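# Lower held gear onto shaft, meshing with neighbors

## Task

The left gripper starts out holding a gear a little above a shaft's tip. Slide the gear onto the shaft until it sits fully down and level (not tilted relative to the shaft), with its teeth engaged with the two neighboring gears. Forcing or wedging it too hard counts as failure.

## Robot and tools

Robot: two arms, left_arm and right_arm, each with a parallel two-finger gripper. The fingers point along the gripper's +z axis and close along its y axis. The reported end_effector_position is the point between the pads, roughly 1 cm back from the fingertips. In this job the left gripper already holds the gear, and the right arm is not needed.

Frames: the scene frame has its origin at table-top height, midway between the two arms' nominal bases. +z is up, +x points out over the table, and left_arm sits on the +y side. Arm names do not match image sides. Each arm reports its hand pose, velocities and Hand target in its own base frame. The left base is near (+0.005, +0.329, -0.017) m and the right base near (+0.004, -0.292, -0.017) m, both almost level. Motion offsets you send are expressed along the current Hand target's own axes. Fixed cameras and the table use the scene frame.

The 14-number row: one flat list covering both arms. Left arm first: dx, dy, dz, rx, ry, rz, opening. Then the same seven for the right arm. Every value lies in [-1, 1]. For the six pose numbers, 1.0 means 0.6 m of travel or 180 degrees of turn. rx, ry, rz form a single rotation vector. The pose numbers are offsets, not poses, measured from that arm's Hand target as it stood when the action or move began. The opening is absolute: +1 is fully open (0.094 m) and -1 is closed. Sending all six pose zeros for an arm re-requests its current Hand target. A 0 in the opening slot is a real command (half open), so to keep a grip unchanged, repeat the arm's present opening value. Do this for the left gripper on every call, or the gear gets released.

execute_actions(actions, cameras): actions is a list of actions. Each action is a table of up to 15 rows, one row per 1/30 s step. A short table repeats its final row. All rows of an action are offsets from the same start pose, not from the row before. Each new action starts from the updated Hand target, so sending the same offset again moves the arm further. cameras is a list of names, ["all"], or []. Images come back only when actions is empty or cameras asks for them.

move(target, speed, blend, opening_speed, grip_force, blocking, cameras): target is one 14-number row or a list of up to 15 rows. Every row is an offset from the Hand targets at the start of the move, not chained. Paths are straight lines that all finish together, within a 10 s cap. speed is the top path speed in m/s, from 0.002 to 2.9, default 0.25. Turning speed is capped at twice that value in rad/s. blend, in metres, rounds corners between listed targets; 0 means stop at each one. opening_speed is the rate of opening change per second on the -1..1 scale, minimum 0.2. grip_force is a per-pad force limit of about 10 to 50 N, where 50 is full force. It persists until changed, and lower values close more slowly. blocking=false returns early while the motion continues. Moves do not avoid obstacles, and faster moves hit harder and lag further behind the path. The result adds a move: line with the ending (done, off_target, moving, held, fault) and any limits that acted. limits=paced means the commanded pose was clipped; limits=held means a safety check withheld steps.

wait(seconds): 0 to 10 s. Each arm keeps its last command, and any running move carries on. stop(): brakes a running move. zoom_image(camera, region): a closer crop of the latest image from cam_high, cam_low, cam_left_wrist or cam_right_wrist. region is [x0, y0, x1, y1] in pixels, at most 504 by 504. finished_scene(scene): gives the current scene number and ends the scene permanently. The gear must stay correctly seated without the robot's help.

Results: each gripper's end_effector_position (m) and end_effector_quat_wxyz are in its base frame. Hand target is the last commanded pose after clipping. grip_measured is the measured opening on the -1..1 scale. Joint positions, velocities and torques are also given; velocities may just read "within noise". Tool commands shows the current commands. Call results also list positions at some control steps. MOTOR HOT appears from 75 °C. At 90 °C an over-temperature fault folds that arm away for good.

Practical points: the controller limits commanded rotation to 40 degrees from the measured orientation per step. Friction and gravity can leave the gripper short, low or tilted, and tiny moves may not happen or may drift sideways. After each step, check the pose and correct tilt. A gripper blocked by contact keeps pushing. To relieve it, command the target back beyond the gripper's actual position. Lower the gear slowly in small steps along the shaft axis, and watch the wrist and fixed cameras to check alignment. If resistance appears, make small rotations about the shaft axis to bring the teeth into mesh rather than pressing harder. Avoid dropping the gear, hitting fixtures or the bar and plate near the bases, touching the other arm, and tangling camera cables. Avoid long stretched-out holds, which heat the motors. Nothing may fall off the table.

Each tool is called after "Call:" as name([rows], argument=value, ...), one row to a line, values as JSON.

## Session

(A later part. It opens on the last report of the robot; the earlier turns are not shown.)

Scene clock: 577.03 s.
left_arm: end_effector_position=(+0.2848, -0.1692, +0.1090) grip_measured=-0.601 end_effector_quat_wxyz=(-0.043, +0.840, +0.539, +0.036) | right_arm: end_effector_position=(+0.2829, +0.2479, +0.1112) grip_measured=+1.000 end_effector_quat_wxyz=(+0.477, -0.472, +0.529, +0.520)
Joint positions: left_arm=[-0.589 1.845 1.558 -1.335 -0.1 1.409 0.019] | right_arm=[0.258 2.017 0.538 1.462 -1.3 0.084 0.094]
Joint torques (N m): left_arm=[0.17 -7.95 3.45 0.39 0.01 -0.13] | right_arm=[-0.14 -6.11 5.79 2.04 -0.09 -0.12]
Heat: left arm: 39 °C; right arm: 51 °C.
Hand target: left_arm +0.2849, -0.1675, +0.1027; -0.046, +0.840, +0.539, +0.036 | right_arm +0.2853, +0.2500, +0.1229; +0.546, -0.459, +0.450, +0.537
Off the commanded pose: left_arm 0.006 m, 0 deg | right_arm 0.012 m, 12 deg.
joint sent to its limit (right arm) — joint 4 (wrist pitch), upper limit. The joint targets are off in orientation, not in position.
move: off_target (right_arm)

Call:
move([
  [0.003,-0.0013,-0.012,0,0,0,-1,0,0,0,0,0,0,1],
  [0.002,-0.0009,0.0,0,0,0,-1,0,0,0,0,0,0,1],
], speed=0.03, cameras=["cam_low","cam_left_wrist","cam_right_wrist"])

Call:
zoom_image(camera="cam_low", region=[440, 255, 476, 291])

Call:
zoom_image(camera="cam_right_wrist", region=[380, 190, 500, 280])

Scene clock: 590.27 s.
left_arm: end_effector_position=(+0.2847, -0.1692, +0.1086) grip_measured=-0.601 end_effector_quat_wxyz=(-0.043, +0.840, +0.539, +0.036) | right_arm: end_effector_position=(+0.2829, +0.2479, +0.1112) grip_measured=+1.000 end_effector_quat_wxyz=(+0.477, -0.472, +0.529, +0.520)
Joint positions: left_arm=[-0.589 1.845 1.556 -1.333 -0.1 1.409 0.019] | right_arm=[0.258 2.017 0.538 1.462 -1.3 0.084 0.094]
Joint torques (N m): left_arm=[0.44 -8.18 3.37 0.4 0.01 -0.09] | right_arm=[-0.08 -6.15 5.82 2.03 -0.1 -0.13]
Heat: left arm: 39 °C; right arm: 51 °C.
Hand target: left_arm +0.2850, -0.1663, +0.1029; -0.045, +0.840, +0.539, +0.036 | right_arm +0.2853, +0.2500, +0.1229; +0.546, -0.459, +0.450, +0.537
Off the commanded pose: left_arm 0.006 m, 0 deg | right_arm 0.012 m, 12 deg.
joint sent to its limit (right arm) — joint 4 (wrist pitch), upper limit. The joint targets are off in orientation, not in position.
move: off_target (right_arm)
camera_calibration:
cam_left_wrist: T_world_to_cam=[[-0.941058, 0.338105, 0.00974398, 0.323976], [0.277183, 0.754342, 0.595095, 0.0265659], [0.193854, 0.562719, -0.803597, 0.230976], [0, 0, 0, 1]] pos_world=[0.252741, -0.259552, 0.166645]
cam_right_wrist: T_world_to_cam=[[0.999265, -0.0152371, 0.0351709, -0.287177], [0.022231, -0.517094, -0.85564, 0.257422], [0.0312242, 0.855793, -0.516376, -0.0598211], [0, 0, 0, 1]] pos_world=[0.283112, 0.17993, 0.199471]
Images, in order (width x height): cam_low 896x504, cam_left_wrist 896x504, cam_right_wrist 896x504.

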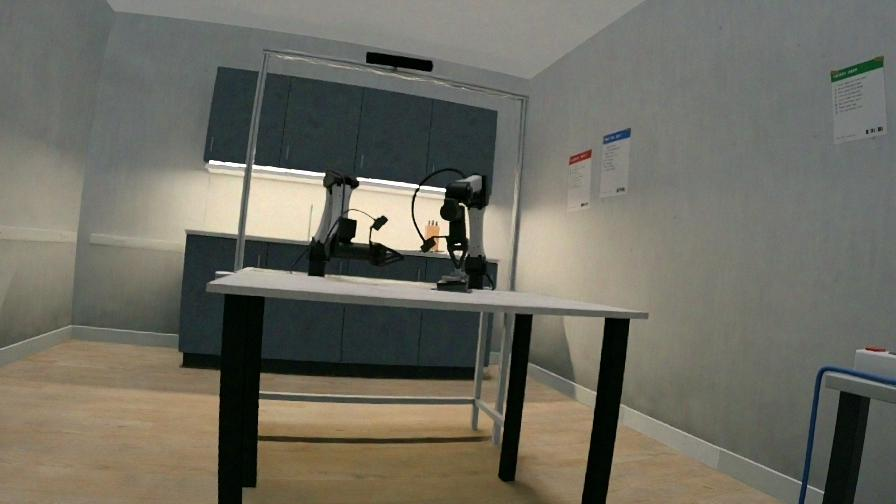

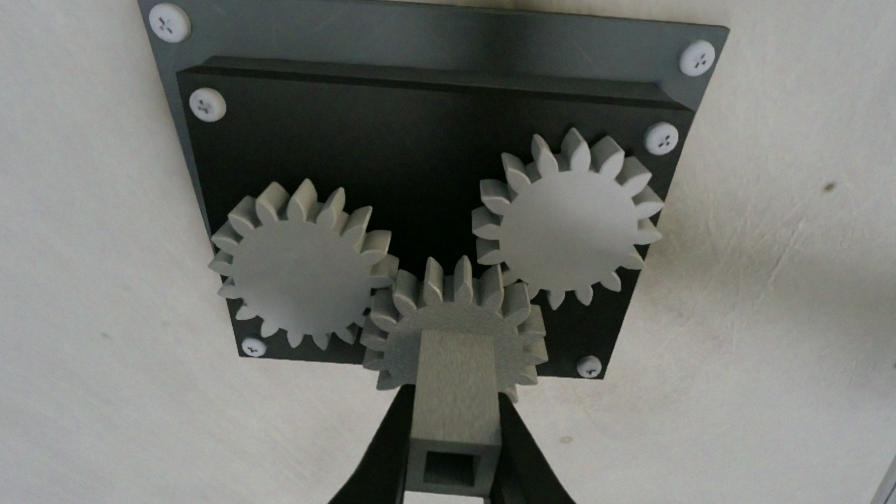

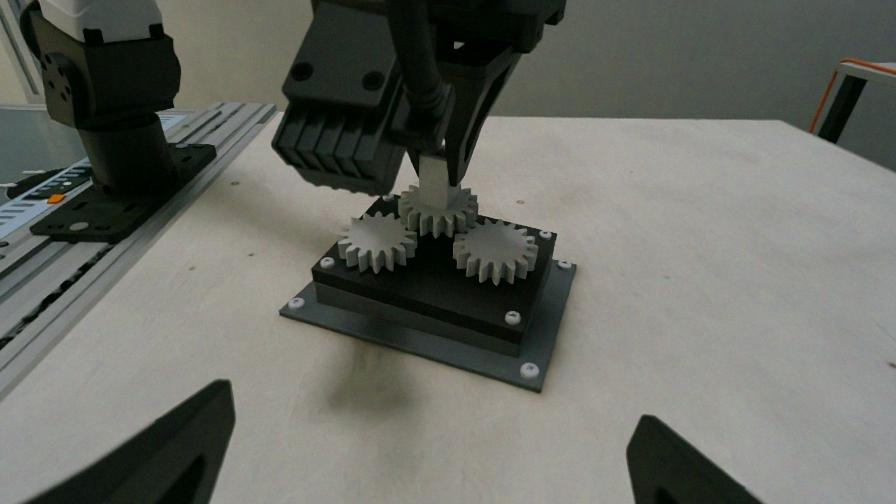

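Scaled by 14.000 from the camera's 896x504 image, which has a finer 1280x720 frame.

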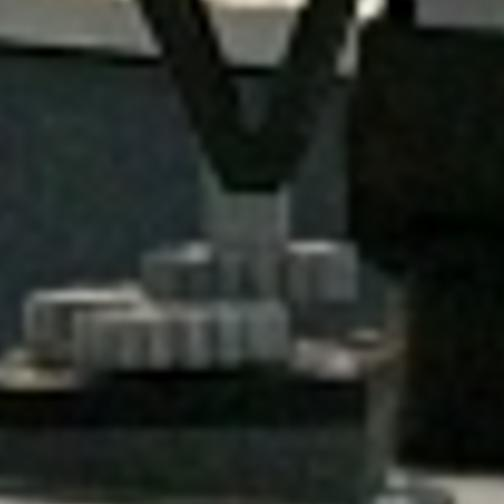

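Scaled by 4.200 from the camera's 896x504 image, which has a finer 1280x720 frame.

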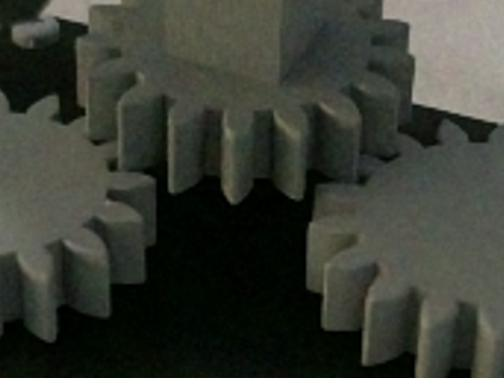

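Call:
move([
  [0,0,-0.02,0,0,0,-1,0,0,0,0,0,0,1],
], speed=0.03)

Scene clock: 598.00 s.
left_arm: end_effector_position=(+0.2847, -0.1692, +0.1093) grip_measured=-0.601 end_effector_quat_wxyz=(-0.044, +0.840, +0.539, +0.036) | right_arm: end_effector_position=(+0.2829, +0.2479, +0.1112) grip_measured=+1.000 end_effector_quat_wxyz=(+0.477, -0.472, +0.529, +0.520)
Joint positions: left_arm=[-0.589 1.845 1.559 -1.336 -0.1 1.409 0.019] | right_arm=[0.258 2.017 0.538 1.462 -1.3 0.084 0.094]
Joint torques (N m): left_arm=[0.14 -8.18 6.93 0.01 0.01 -0.13] | right_arm=[-0.05 -6.13 5.76 2.04 -0.09 -0.13]
Heat: left arm: 39 °C; right arm: 51 °C.
Hand target: left_arm +0.2849, -0.1677, +0.1148; -0.045, +0.840, +0.539, +0.036 | right_arm +0.2853, +0.2500, +0.1229; +0.546, -0.459, +0.450, +0.537
Off the commanded pose: left_arm 0.006 m, 0 deg | right_arm 0.012 m, 12 deg.
joint sent to its limit (right arm) — joint 4 (wrist pitch), upper limit. The joint targets are off in orientation, not in position.
move: off_target (right_arm)

Call:
move([
  [0.0045,-0.002,-0.002,0,0,0,-1,0,0,0,0,0,0,1],
], speed=0.03)

Scene clock: 609.57 s.
left_arm: end_effector_position=(+0.2846, -0.1681, +0.1093) grip_measured=-0.601 end_effector_quat_wxyz=(-0.045, +0.840, +0.540, +0.035) | right_arm: end_effector_position=(+0.2829, +0.2479, +0.1112) grip_measured=+1.000 end_effector_quat_wxyz=(+0.477, -0.472, +0.529, +0.520)
Joint positions: left_arm=[-0.586 1.845 1.559 -1.339 -0.1 1.409 0.019] | right_arm=[0.258 2.017 0.538 1.462 -1.3 0.084 0.094]
Joint torques (N m): left_arm=[0.43 -8.79 6.75 -0.01 0 -0.06] | right_arm=[-0.03 -6.13 5.74 2.04 -0.09 -0.14]
Heat: left arm: 39 °C; right arm: 51 °C.
Hand target: left_arm +0.2849, -0.1649, +0.1164; -0.045, +0.840, +0.539, +0.036 | right_arm +0.2853, +0.2500, +0.1229; +0.546, -0.459, +0.450, +0.537
Off the commanded pose: left_arm 0.008 m, 0 deg | right_arm 0.012 m, 12 deg.
joint sent to its limit (right arm) — joint 4 (wrist pitch), upper limit. The joint targets are off in orientation, not in position.
move: off_target (right_arm)

Call:
move([
  [-0.0026,0.0009,0.0238,0,0,0,-1,0,0,0,0,0,0,1],
], speed=0.02)

Scene clock: 621.90 s.
left_arm: end_effector_position=(+0.2847, -0.1678, +0.1035) grip_measured=-0.601 end_effector_quat_wxyz=(-0.045, +0.840, +0.540, +0.036) | right_arm: end_effector_position=(+0.2829, +0.2479, +0.1112) grip_measured=+1.000 end_effector_quat_wxyz=(+0.477, -0.472, +0.529, +0.520)
Joint positions: left_arm=[-0.586 1.845 1.536 -1.315 -0.101 1.409 0.019] | right_arm=[0.258 2.017 0.538 1.462 -1.3 0.084 0.094]
Joint torques (N m): left_arm=[0.49 -8.44 4.41 0.26 0.02 -0.07] | right_arm=[-0.08 -6.12 5.71 2.05 -0.09 -0.15]
Heat: left arm: 40 °C; right arm: 52 °C.
Hand target: left_arm +0.2849, -0.1649, +0.1020; -0.045, +0.840, +0.539, +0.036 | right_arm +0.2853, +0.2500, +0.1229; +0.546, -0.459, +0.450, +0.537
Off the commanded pose: left_arm 0.003 m, 0 deg | right_arm 0.012 m, 12 deg.
joint sent to its limit (right arm) — joint 4 (wrist pitch), upper limit. The joint targets are off in orientation, not in position.
move: off_target (right_arm)

Call:
move([
  [0.0005,-0.0002,0.007,0,0,0,-1,0,0,0,0,0,0,1],
], speed=0.02, cameras=["cam_low","cam_left_wrist","cam_right_wrist"])

Call:
zoom_image(camera="cam_low", region=[440, 255, 476, 291])

Call:
zoom_image(camera="cam_right_wrist", region=[380, 190, 500, 280])

Scene clock: 629.90 s.
left_arm: end_effector_position=(+0.2849, -0.1671, +0.0991) grip_measured=-0.601 end_effector_quat_wxyz=(-0.044, +0.839, +0.541, +0.036) | right_arm: end_effector_position=(+0.2829, +0.2479, +0.1112) grip_measured=+1.000 end_effector_quat_wxyz=(+0.477, -0.472, +0.529, +0.520)
Joint positions: left_arm=[-0.584 1.845 1.519 -1.297 -0.101 1.41 0.019] | right_arm=[0.258 2.017 0.538 1.462 -1.3 0.084 0.094]
Joint torques (N m): left_arm=[0.47 -8.46 4.42 0.26 0.02 -0.05] | right_arm=[-0.09 -6.09 5.78 2.04 -0.1 -0.13]
Heat: left arm: 40 °C; right arm: 52 °C.
Hand target: left_arm +0.2850, -0.1641, +0.0979; -0.045, +0.840, +0.539, +0.036 | right_arm +0.2853, +0.2500, +0.1229; +0.546, -0.459, +0.450, +0.537
Off the commanded pose: left_arm 0.003 m, 0 deg | right_arm 0.012 m, 12 deg.
joint sent to its limit (right arm) — joint 4 (wrist pitch), upper limit. The joint targets are off in orientation, not in position.
move: off_target (right_arm)
camera_calibration:
cam_left_wrist: T_world_to_cam=[[-0.942322, 0.33454, 0.0106382, 0.323255], [0.274516, 0.754282, 0.596406, 0.0311408], [0.191497, 0.564927, -0.802612, 0.223094], [0, 0, 0, 1]] pos_world=[0.253339, -0.257663, 0.157047]
cam_right_wrist: T_world_to_cam=[[0.999265, -0.0152371, 0.0351709, -0.287177], [0.022231, -0.517094, -0.85564, 0.257422], [0.0312242, 0.855793, -0.516376, -0.0598211], [0, 0, 0, 1]] pos_world=[0.283112, 0.17993, 0.199471]
Images, in order (width x height): cam_low 896x504, cam_left_wrist 896x504, cam_right_wrist 896x504.

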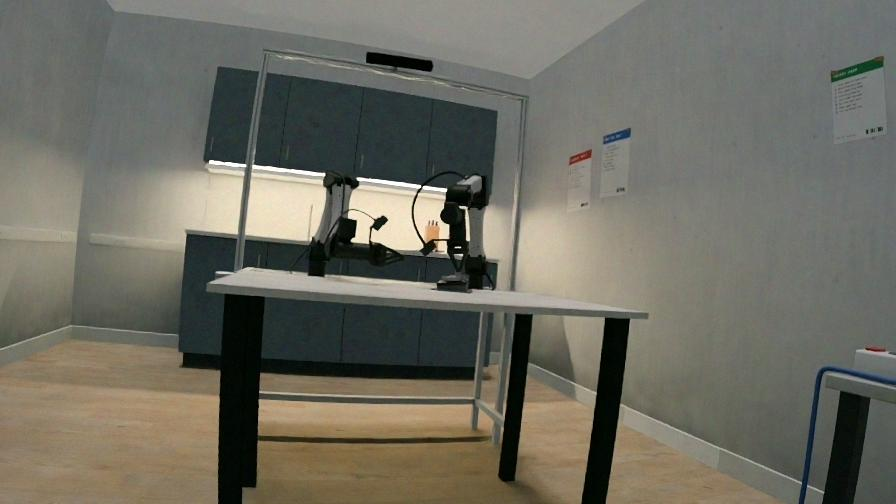

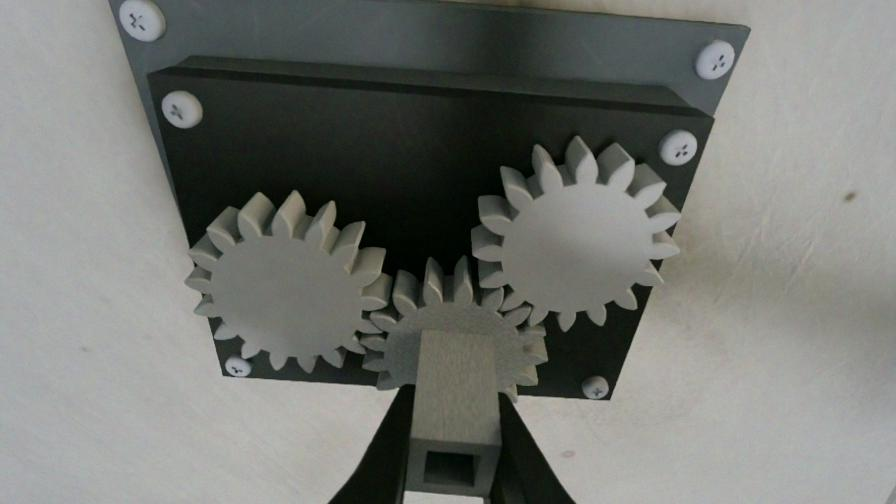

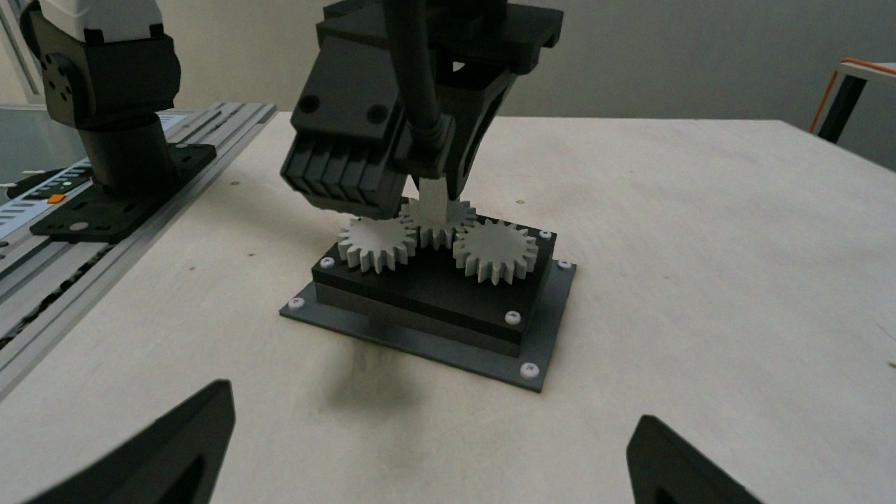

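Scaled by 14.000 from the camera's 896x504 image, which has a finer 1280x720 frame.

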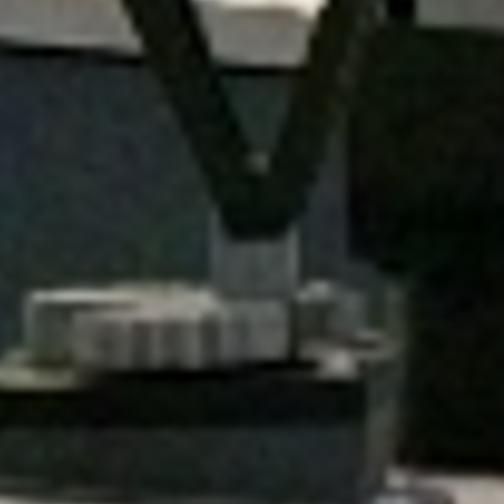

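Scaled by 4.200 from the camera's 896x504 image, which has a finer 1280x720 frame.

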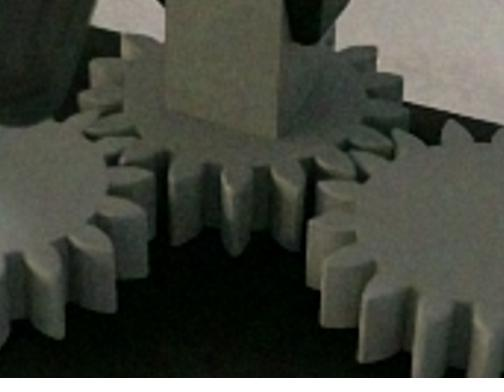

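Call:
move([
  [0,0,0.006,0,0,0,-1,0,0,0,0,0,0,1],
], speed=0.02)

Call:
move([
  [0,0,0.004,0,0,0,-1,0,0,0,0,0,0,1],
], speed=0.02, cameras=["cam_low","cam_right_wrist"])

Call:
zoom_image(camera="cam_right_wrist", region=[380, 190, 500, 280])

Scene clock: 639.60 s.
left_arm: end_effector_position=(+0.2849, -0.1670, +0.0980) grip_measured=-0.601 end_effector_quat_wxyz=(-0.044, +0.839, +0.540, +0.036) | right_arm: end_effector_position=(+0.2829, +0.2479, +0.1112) grip_measured=+1.000 end_effector_quat_wxyz=(+0.477, -0.472, +0.529, +0.520)
Joint positions: left_arm=[-0.584 1.845 1.514 -1.292 -0.101 1.411 0.019] | right_arm=[0.258 2.017 0.538 1.462 -1.3 0.084 0.094]
Joint torques (N m): left_arm=[0.54 -8.43 3.71 0.34 0.02 -0.07] | right_arm=[-0.12 -6.13 5.78 2.04 -0.1 -0.14]
Heat: left arm: 40 °C; right arm: 52 °C.
Hand target: left_arm +0.2849, -0.1637, +0.0943; -0.045, +0.840, +0.539, +0.036 | right_arm +0.2853, +0.2500, +0.1229; +0.546, -0.459, +0.450, +0.537
Off the commanded pose: left_arm 0.005 m, 0 deg | right_arm 0.012 m, 12 deg.
joint sent to its limit (right arm) — joint 4 (wrist pitch), upper limit. The joint targets are off in orientation, not in position.
move: off_target (right_arm)

Scene clock: 640.30 s.
left_arm: end_effector_position=(+0.2849, -0.1671, +0.0977) grip_measured=-0.601 end_effector_quat_wxyz=(-0.044, +0.840, +0.540, +0.036) | right_arm: end_effector_position=(+0.2829, +0.2479, +0.1112) grip_measured=+1.000 end_effector_quat_wxyz=(+0.477, -0.472, +0.529, +0.520)
Joint positions: left_arm=[-0.584 1.845 1.513 -1.291 -0.101 1.412 0.019] | right_arm=[0.258 2.017 0.538 1.462 -1.3 0.084 0.094]
Joint torques (N m): left_arm=[0.65 -8.34 3.1 0.41 0.02 -0.05] | right_arm=[-0.1 -6.12 5.78 2.04 -0.08 -0.15]
Heat: left arm: 40 °C; right arm: 52 °C.
Hand target: left_arm +0.2850, -0.1634, +0.0919; -0.045, +0.840, +0.539, +0.036 | right_arm +0.2853, +0.2500, +0.1229; +0.546, -0.459, +0.450, +0.537
Off the commanded pose: left_arm 0.007 m, 0 deg | right_arm 0.012 m, 12 deg.
joint sent to its limit (right arm) — joint 4 (wrist pitch), upper limit. The joint targets are off in orientation, not in position.
move: off_target (right_arm)
camera_calibration:
cam_right_wrist: T_world_to_cam=[[0.999265, -0.0152371, 0.0351709, -0.287177], [0.022231, -0.517094, -0.85564, 0.257422], [0.0312242, 0.855793, -0.516376, -0.0598211], [0, 0, 0, 1]] pos_world=[0.283112, 0.17993, 0.199471]
Images, in order (width x height): cam_low 896x504, cam_right_wrist 896x504.

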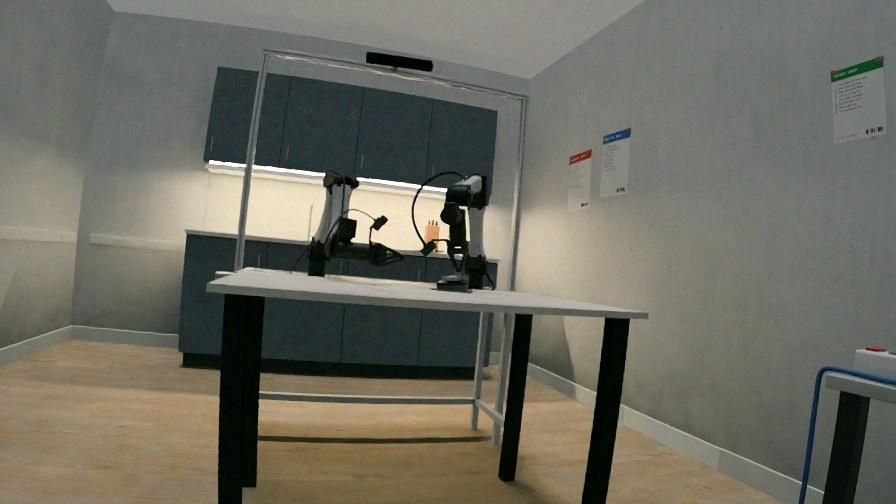

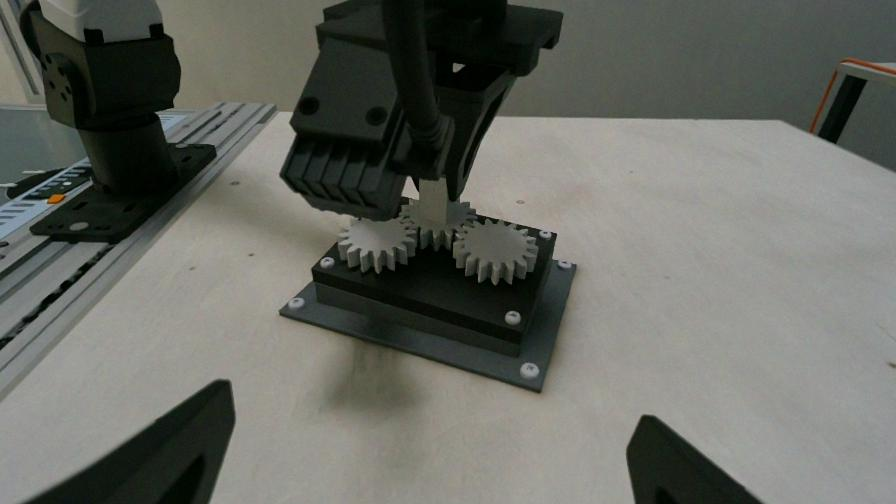

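Scaled by 4.200 from the camera's 896x504 image, which has a finer 1280x720 frame.

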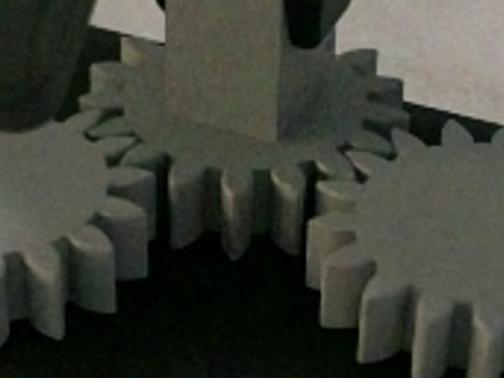

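Call:
execute_actions(actions=[], cameras=["cam_low","cam_left_wrist","cam_right_wrist"])

Call:
zoom_image(camera="cam_low", region=[440, 255, 476, 291])

Call:
zoom_image(camera="cam_right_wrist", region=[320, 180, 560, 320])

Call:
zoom_image(camera="cam_left_wrist", region=[330, 230, 570, 400])

Scene clock: 651.37 s.
left_arm: end_effector_position=(+0.2849, -0.1671, +0.0977) grip_measured=-0.601 end_effector_quat_wxyz=(-0.044, +0.840, +0.540, +0.036) | right_arm: end_effector_position=(+0.2829, +0.2479, +0.1112) grip_measured=+1.000 end_effector_quat_wxyz=(+0.477, -0.472, +0.529, +0.520)
Joint positions: left_arm=[-0.584 1.845 1.513 -1.291 -0.101 1.412 0.019] | right_arm=[0.258 2.017 0.538 1.462 -1.3 0.084 0.094]
Joint velocities: within noise
Joint torques (N m): left_arm=[0.59 -8.38 3.1 0.41 0.02 -0.07] | right_arm=[-0.08 -6.17 5.79 2.05 -0.08 -0.15]
Heat: left arm: 40 °C; right arm: 52 °C.
Hand target: left_arm +0.2850, -0.1634, +0.0919; -0.045, +0.840, +0.539, +0.036 | right_arm +0.2853, +0.2500, +0.1229; +0.546, -0.459, +0.450, +0.537
Tool commands: left_gripper/opening=-1.0 right_gripper/opening=+1.0
Off the commanded pose: left_arm 0.007 m, 0 deg | right_arm 0.012 m, 12 deg.
camera_calibration:
cam_left_wrist: T_world_to_cam=[[-0.941809, 0.335985, 0.0104572, 0.323318], [0.275591, 0.753956, 0.596322, 0.0316099], [0.192471, 0.564503, -0.802678, 0.221605], [0, 0, 0, 1]] pos_world=[0.25314, -0.257559, 0.155647]
cam_right_wrist: T_world_to_cam=[[0.999265, -0.0152371, 0.0351709, -0.287177], [0.022231, -0.517094, -0.85564, 0.257422], [0.0312242, 0.855793, -0.516376, -0.0598211], [0, 0, 0, 1]] pos_world=[0.283112, 0.17993, 0.199471]
Images, in order (width x height): cam_low 896x504, cam_left_wrist 896x504, cam_right_wrist 896x504.

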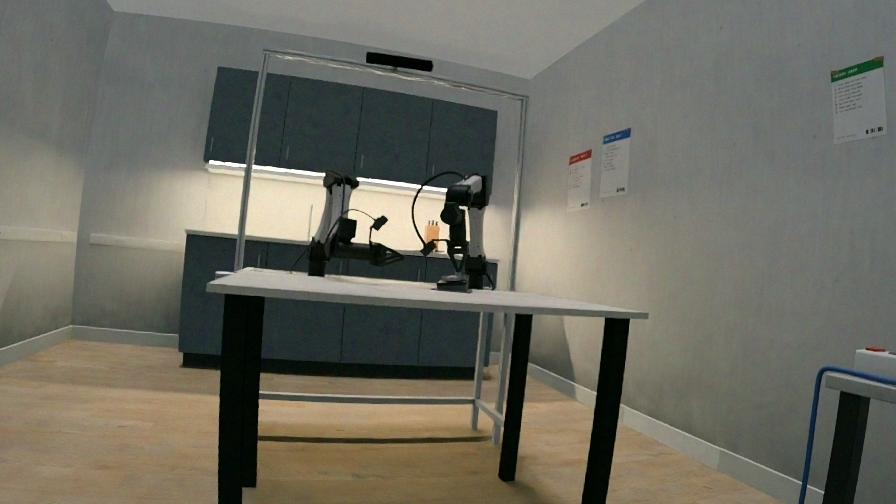

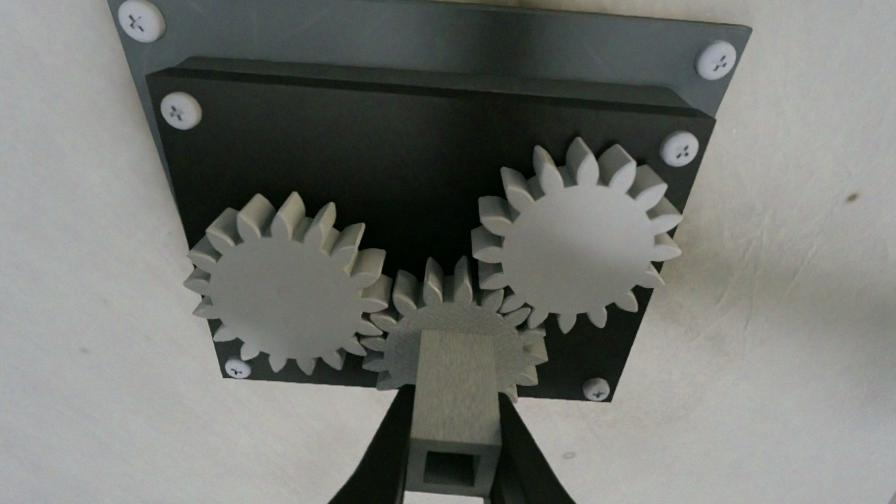

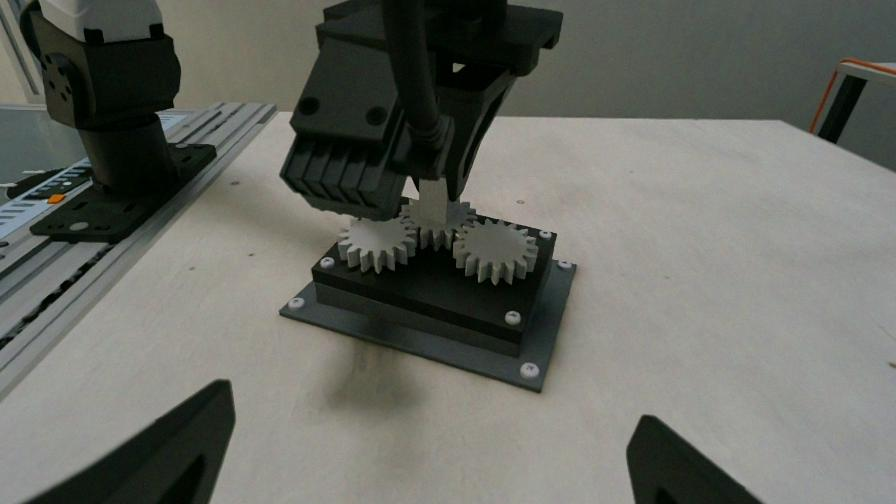

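Scaled by 14.000 from the camera's 896x504 image, which has a finer 1280x720 frame.

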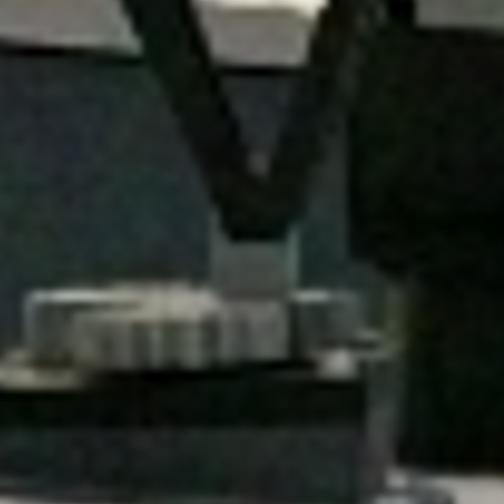

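Scaled by 2.100 from the camera's 896x504 image, which has a finer 1280x720 frame.

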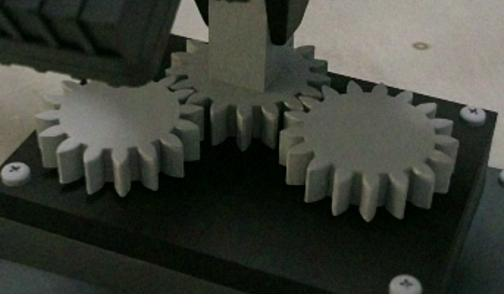

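Scaled by 2.100 from the camera's 896x504 image, which has a finer 1280x720 frame.

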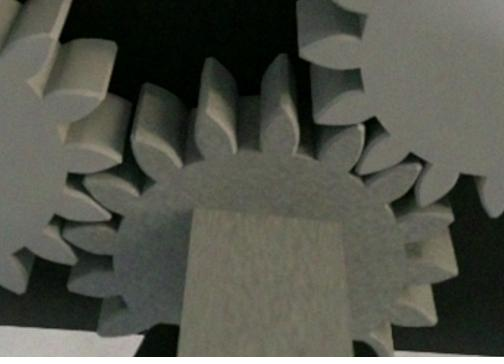

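Call:
move([
  [0,0,0.005,0,0,0,-1,0,0,0,0,0,0,1],
], speed=0.02)

Scene clock: 661.70 s.
left_arm: end_effector_position=(+0.2847, -0.1668, +0.0974) grip_measured=-0.601 end_effector_quat_wxyz=(-0.041, +0.840, +0.540, +0.037) | right_arm: end_effector_position=(+0.2829, +0.2479, +0.1112) grip_measured=+1.000 end_effector_quat_wxyz=(+0.477, -0.472, +0.529, +0.520)
Joint positions: left_arm=[-0.583 1.838 1.503 -1.282 -0.101 1.413 0.019] | right_arm=[0.258 2.017 0.538 1.462 -1.3 0.084 0.094]
Joint torques (N m): left_arm=[0.65 -7.69 2.93 0.46 0.02 -0.07] | right_arm=[-0.1 -6.11 5.76 2.04 -0.09 -0.12]
Heat: left arm: 40 °C; right arm: 52 °C.
Hand target: left_arm +0.2850, -0.1631, +0.0889; -0.045, +0.840, +0.539, +0.036 | right_arm +0.2853, +0.2500, +0.1229; +0.546, -0.459, +0.450, +0.537
Off the commanded pose: left_arm 0.009 m, 0 deg | right_arm 0.012 m, 12 deg.
joint sent to its limit (right arm) — joint 4 (wrist pitch), upper limit. The joint targets are off in orientation, not in position.
move: off_target (right_arm)

Call:
move([
  [-0.0045,0.002,-0.0115,0,0,0,-1,0,0,0,0,0,0,1],
], speed=0.03)

Call:
move([
  [0,0,0,0,0,0,-0.1,0,0,0,0,0,0,1],
], opening_speed=0.5, cameras=["cam_left_wrist","cam_right_wrist"])

Scene clock: 670.80 s.
left_arm: end_effector_position=(+0.2847, -0.1668, +0.0974) grip_measured=-0.601 end_effector_quat_wxyz=(-0.041, +0.840, +0.540, +0.037) | right_arm: end_effector_position=(+0.2829, +0.2479, +0.1112) grip_measured=+1.000 end_effector_quat_wxyz=(+0.477, -0.472, +0.529, +0.520)
Joint positions: left_arm=[-0.583 1.838 1.503 -1.282 -0.101 1.413 0.019] | right_arm=[0.258 2.017 0.538 1.462 -1.3 0.084 0.094]
Joint torques (N m): left_arm=[-0.12 -7.31 5.53 0.2 0.03 -0.16] | right_arm=[-0.1 -6.09 5.83 2.04 -0.09 -0.12]
Heat: left arm: 40 °C; right arm: 52 °C.
Hand target: left_arm +0.2849, -0.1668, +0.0954; -0.045, +0.840, +0.539, +0.036 | right_arm +0.2853, +0.2500, +0.1229; +0.546, -0.459, +0.450, +0.537
Off the commanded pose: left_arm 0.002 m, 0 deg | right_arm 0.012 m, 12 deg.
joint sent to its limit (right arm) — joint 4 (wrist pitch), upper limit. The joint targets are off in orientation, not in position.
move: off_target (right_arm)

Scene clock: 672.80 s.
left_arm: end_effector_position=(+0.2847, -0.1667, +0.0958) grip_measured=-0.102 end_effector_quat_wxyz=(-0.044, +0.840, +0.540, +0.036) | right_arm: end_effector_position=(+0.2829, +0.2479, +0.1112) grip_measured=+1.000 end_effector_quat_wxyz=(+0.477, -0.472, +0.529, +0.520)
Joint positions: left_arm=[-0.583 1.843 1.503 -1.282 -0.101 1.413 0.042] | right_arm=[0.258 2.017 0.538 1.462 -1.3 0.084 0.094]
Joint torques (N m): left_arm=[-0.1 -7.76 5.52 0.18 0.02 -0.13] | right_arm=[-0.12 -6.09 5.78 2.03 -0.09 -0.14]
Heat: left arm: 40 °C; right arm: 52 °C.
Hand target: left_arm +0.2849, -0.1668, +0.0954; -0.045, +0.840, +0.539, +0.036 | right_arm +0.2853, +0.2500, +0.1229; +0.546, -0.459, +0.450, +0.537
Off the commanded pose: left_arm 0.000 m, 0 deg | right_arm 0.012 m, 12 deg.
joint sent to its limit (right arm) — joint 4 (wrist pitch), upper limit. The joint targets are off in orientation, not in position.
move: off_target (right_arm)
camera_calibration:
cam_left_wrist: T_world_to_cam=[[-0.941557, 0.336711, 0.0097655, 0.323055], [0.27582, 0.753994, 0.596168, 0.0325263], [0.193374, 0.56402, -0.8028, 0.219595], [0, 0, 0, 1]] pos_world=[0.252739, -0.257157, 0.153745]
cam_right_wrist: T_world_to_cam=[[0.999265, -0.0152371, 0.0351709, -0.287177], [0.022231, -0.517094, -0.85564, 0.257422], [0.0312242, 0.855793, -0.516376, -0.0598211], [0, 0, 0, 1]] pos_world=[0.283112, 0.17993, 0.199471]
Images, in order (width x height): cam_left_wrist 896x504, cam_right_wrist 896x504.

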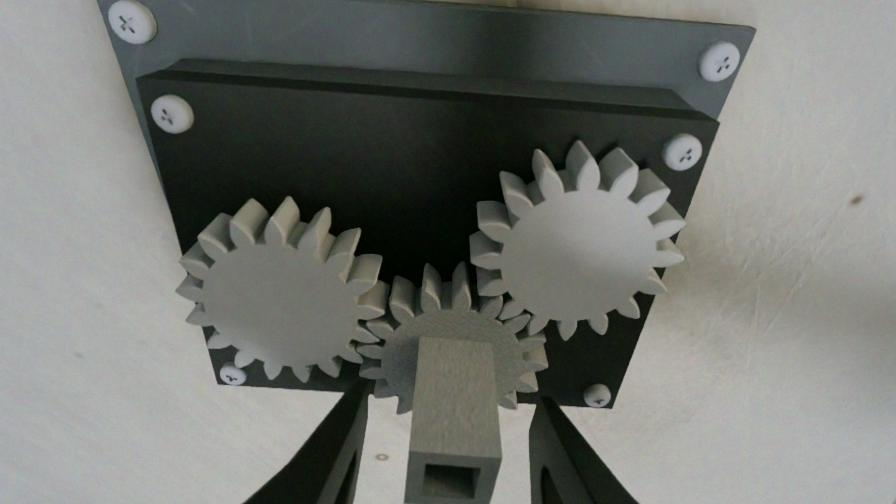

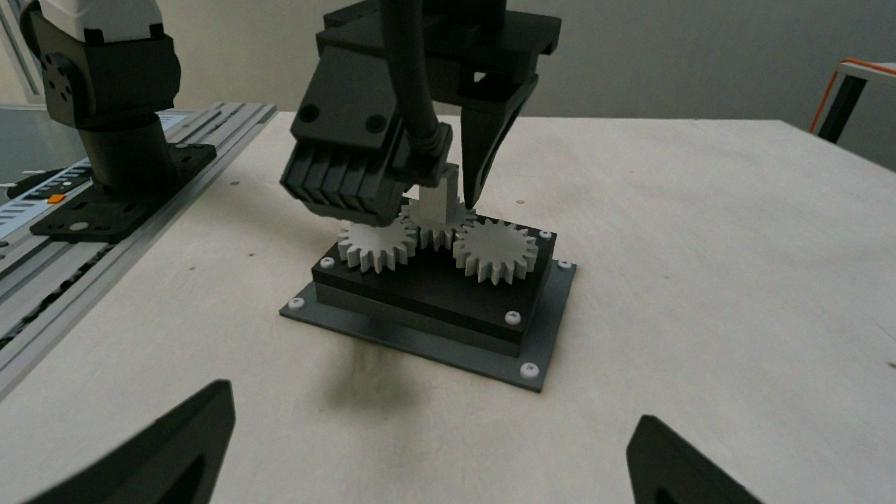

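Released and seated. Retreat along axis and check.

Call:
move([
  [0,0,-0.13,0,0,0,-0.1,0,0,0,0,0,0,1],
], speed=0.12, cameras=["cam_low","cam_right_wrist"])

Call:
zoom_image(camera="cam_right_wrist", region=[320, 160, 560, 320])

Call:
zoom_image(camera="cam_low", region=[440, 255, 476, 291])

Scene clock: 681.13 s.
left_arm: end_effector_position=(+0.2848, -0.1746, +0.1684) grip_measured=-0.102 end_effector_quat_wxyz=(-0.037, +0.841, +0.538, +0.040) | right_arm: end_effector_position=(+0.2829, +0.2479, +0.1112) grip_measured=+1.000 end_effector_quat_wxyz=(+0.477, -0.472, +0.529, +0.520)
Joint positions: left_arm=[-0.603 1.861 1.815 -1.563 -0.101 1.399 0.042] | right_arm=[0.258 2.017 0.538 1.462 -1.3 0.084 0.094]
Joint torques (N m): left_arm=[-0.4 -7.8 6.91 0.08 0.04 -0.21] | right_arm=[-0.1 -6.11 5.74 2.02 -0.08 -0.14]
Heat: left arm: 40 °C; right arm: 52 °C.
Hand target: left_arm +0.2840, -0.1757, +0.1728; -0.045, +0.840, +0.539, +0.036 | right_arm +0.2853, +0.2500, +0.1229; +0.546, -0.459, +0.450, +0.537
Off the commanded pose: left_arm 0.005 m, 1 deg | right_arm 0.012 m, 12 deg.
joint sent to its limit (left arm) — joint 4 (wrist pitch), lower limit. The joint targets still meet the commanded pose.
joint sent to its limit (right arm) — joint 4 (wrist pitch), upper limit. The joint targets are off in orientation, not in position.
move: off_target (right_arm)
camera_calibration:
cam_right_wrist: T_world_to_cam=[[0.999265, -0.0152371, 0.0351709, -0.287177], [0.022231, -0.517094, -0.85564, 0.257422], [0.0312242, 0.855793, -0.516376, -0.0598211], [0, 0, 0, 1]] pos_world=[0.283112, 0.17993, 0.199471]
Images, in order (width x height): cam_low 896x504, cam_right_wrist 896x504.

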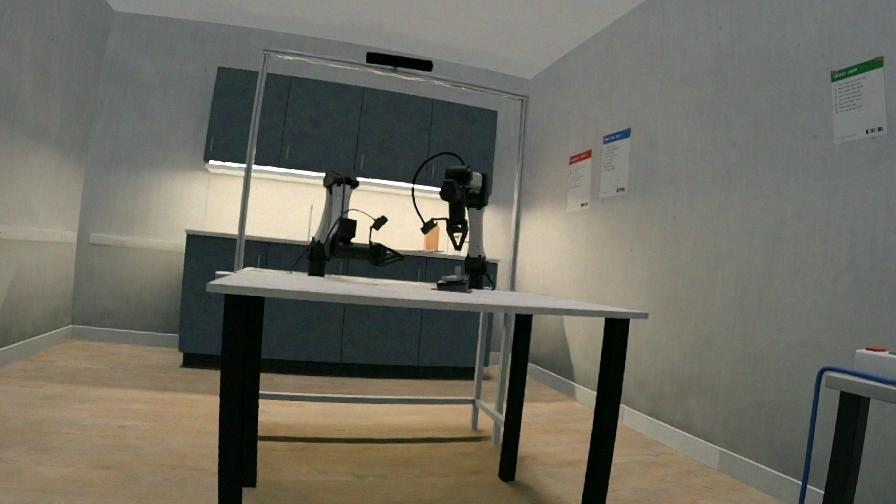

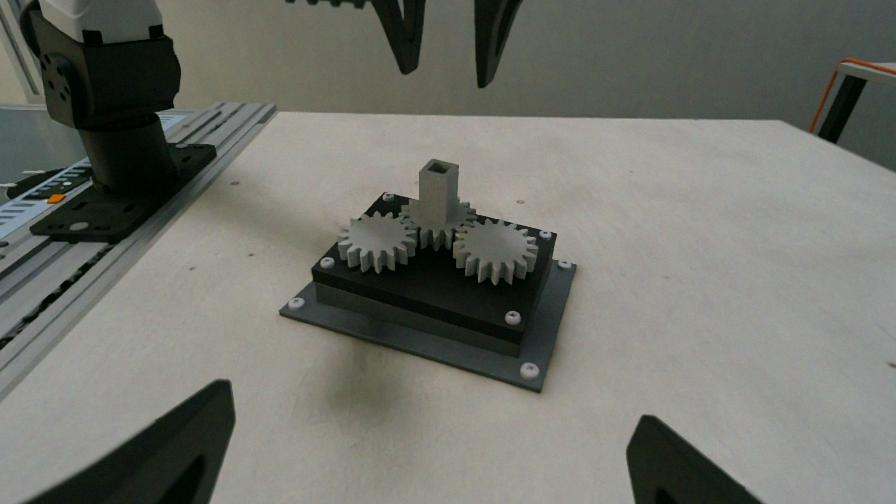

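Scaled by 2.100 from the camera's 896x504 image, which has a finer 1280x720 frame.

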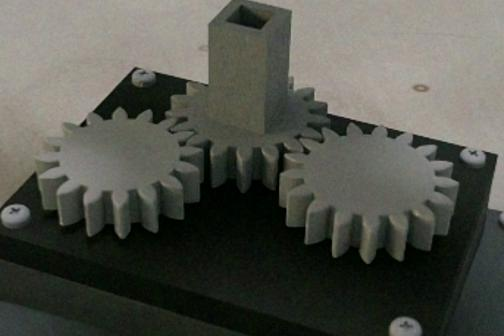

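Scaled by 14.000 from the camera's 896x504 image, which has a finer 1280x720 frame.

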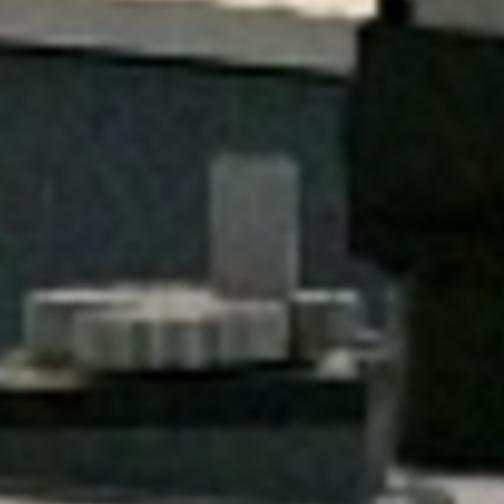

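Looks flush and square.

Call:
finished_scene(scene=1)

The scene is finished: the task was done.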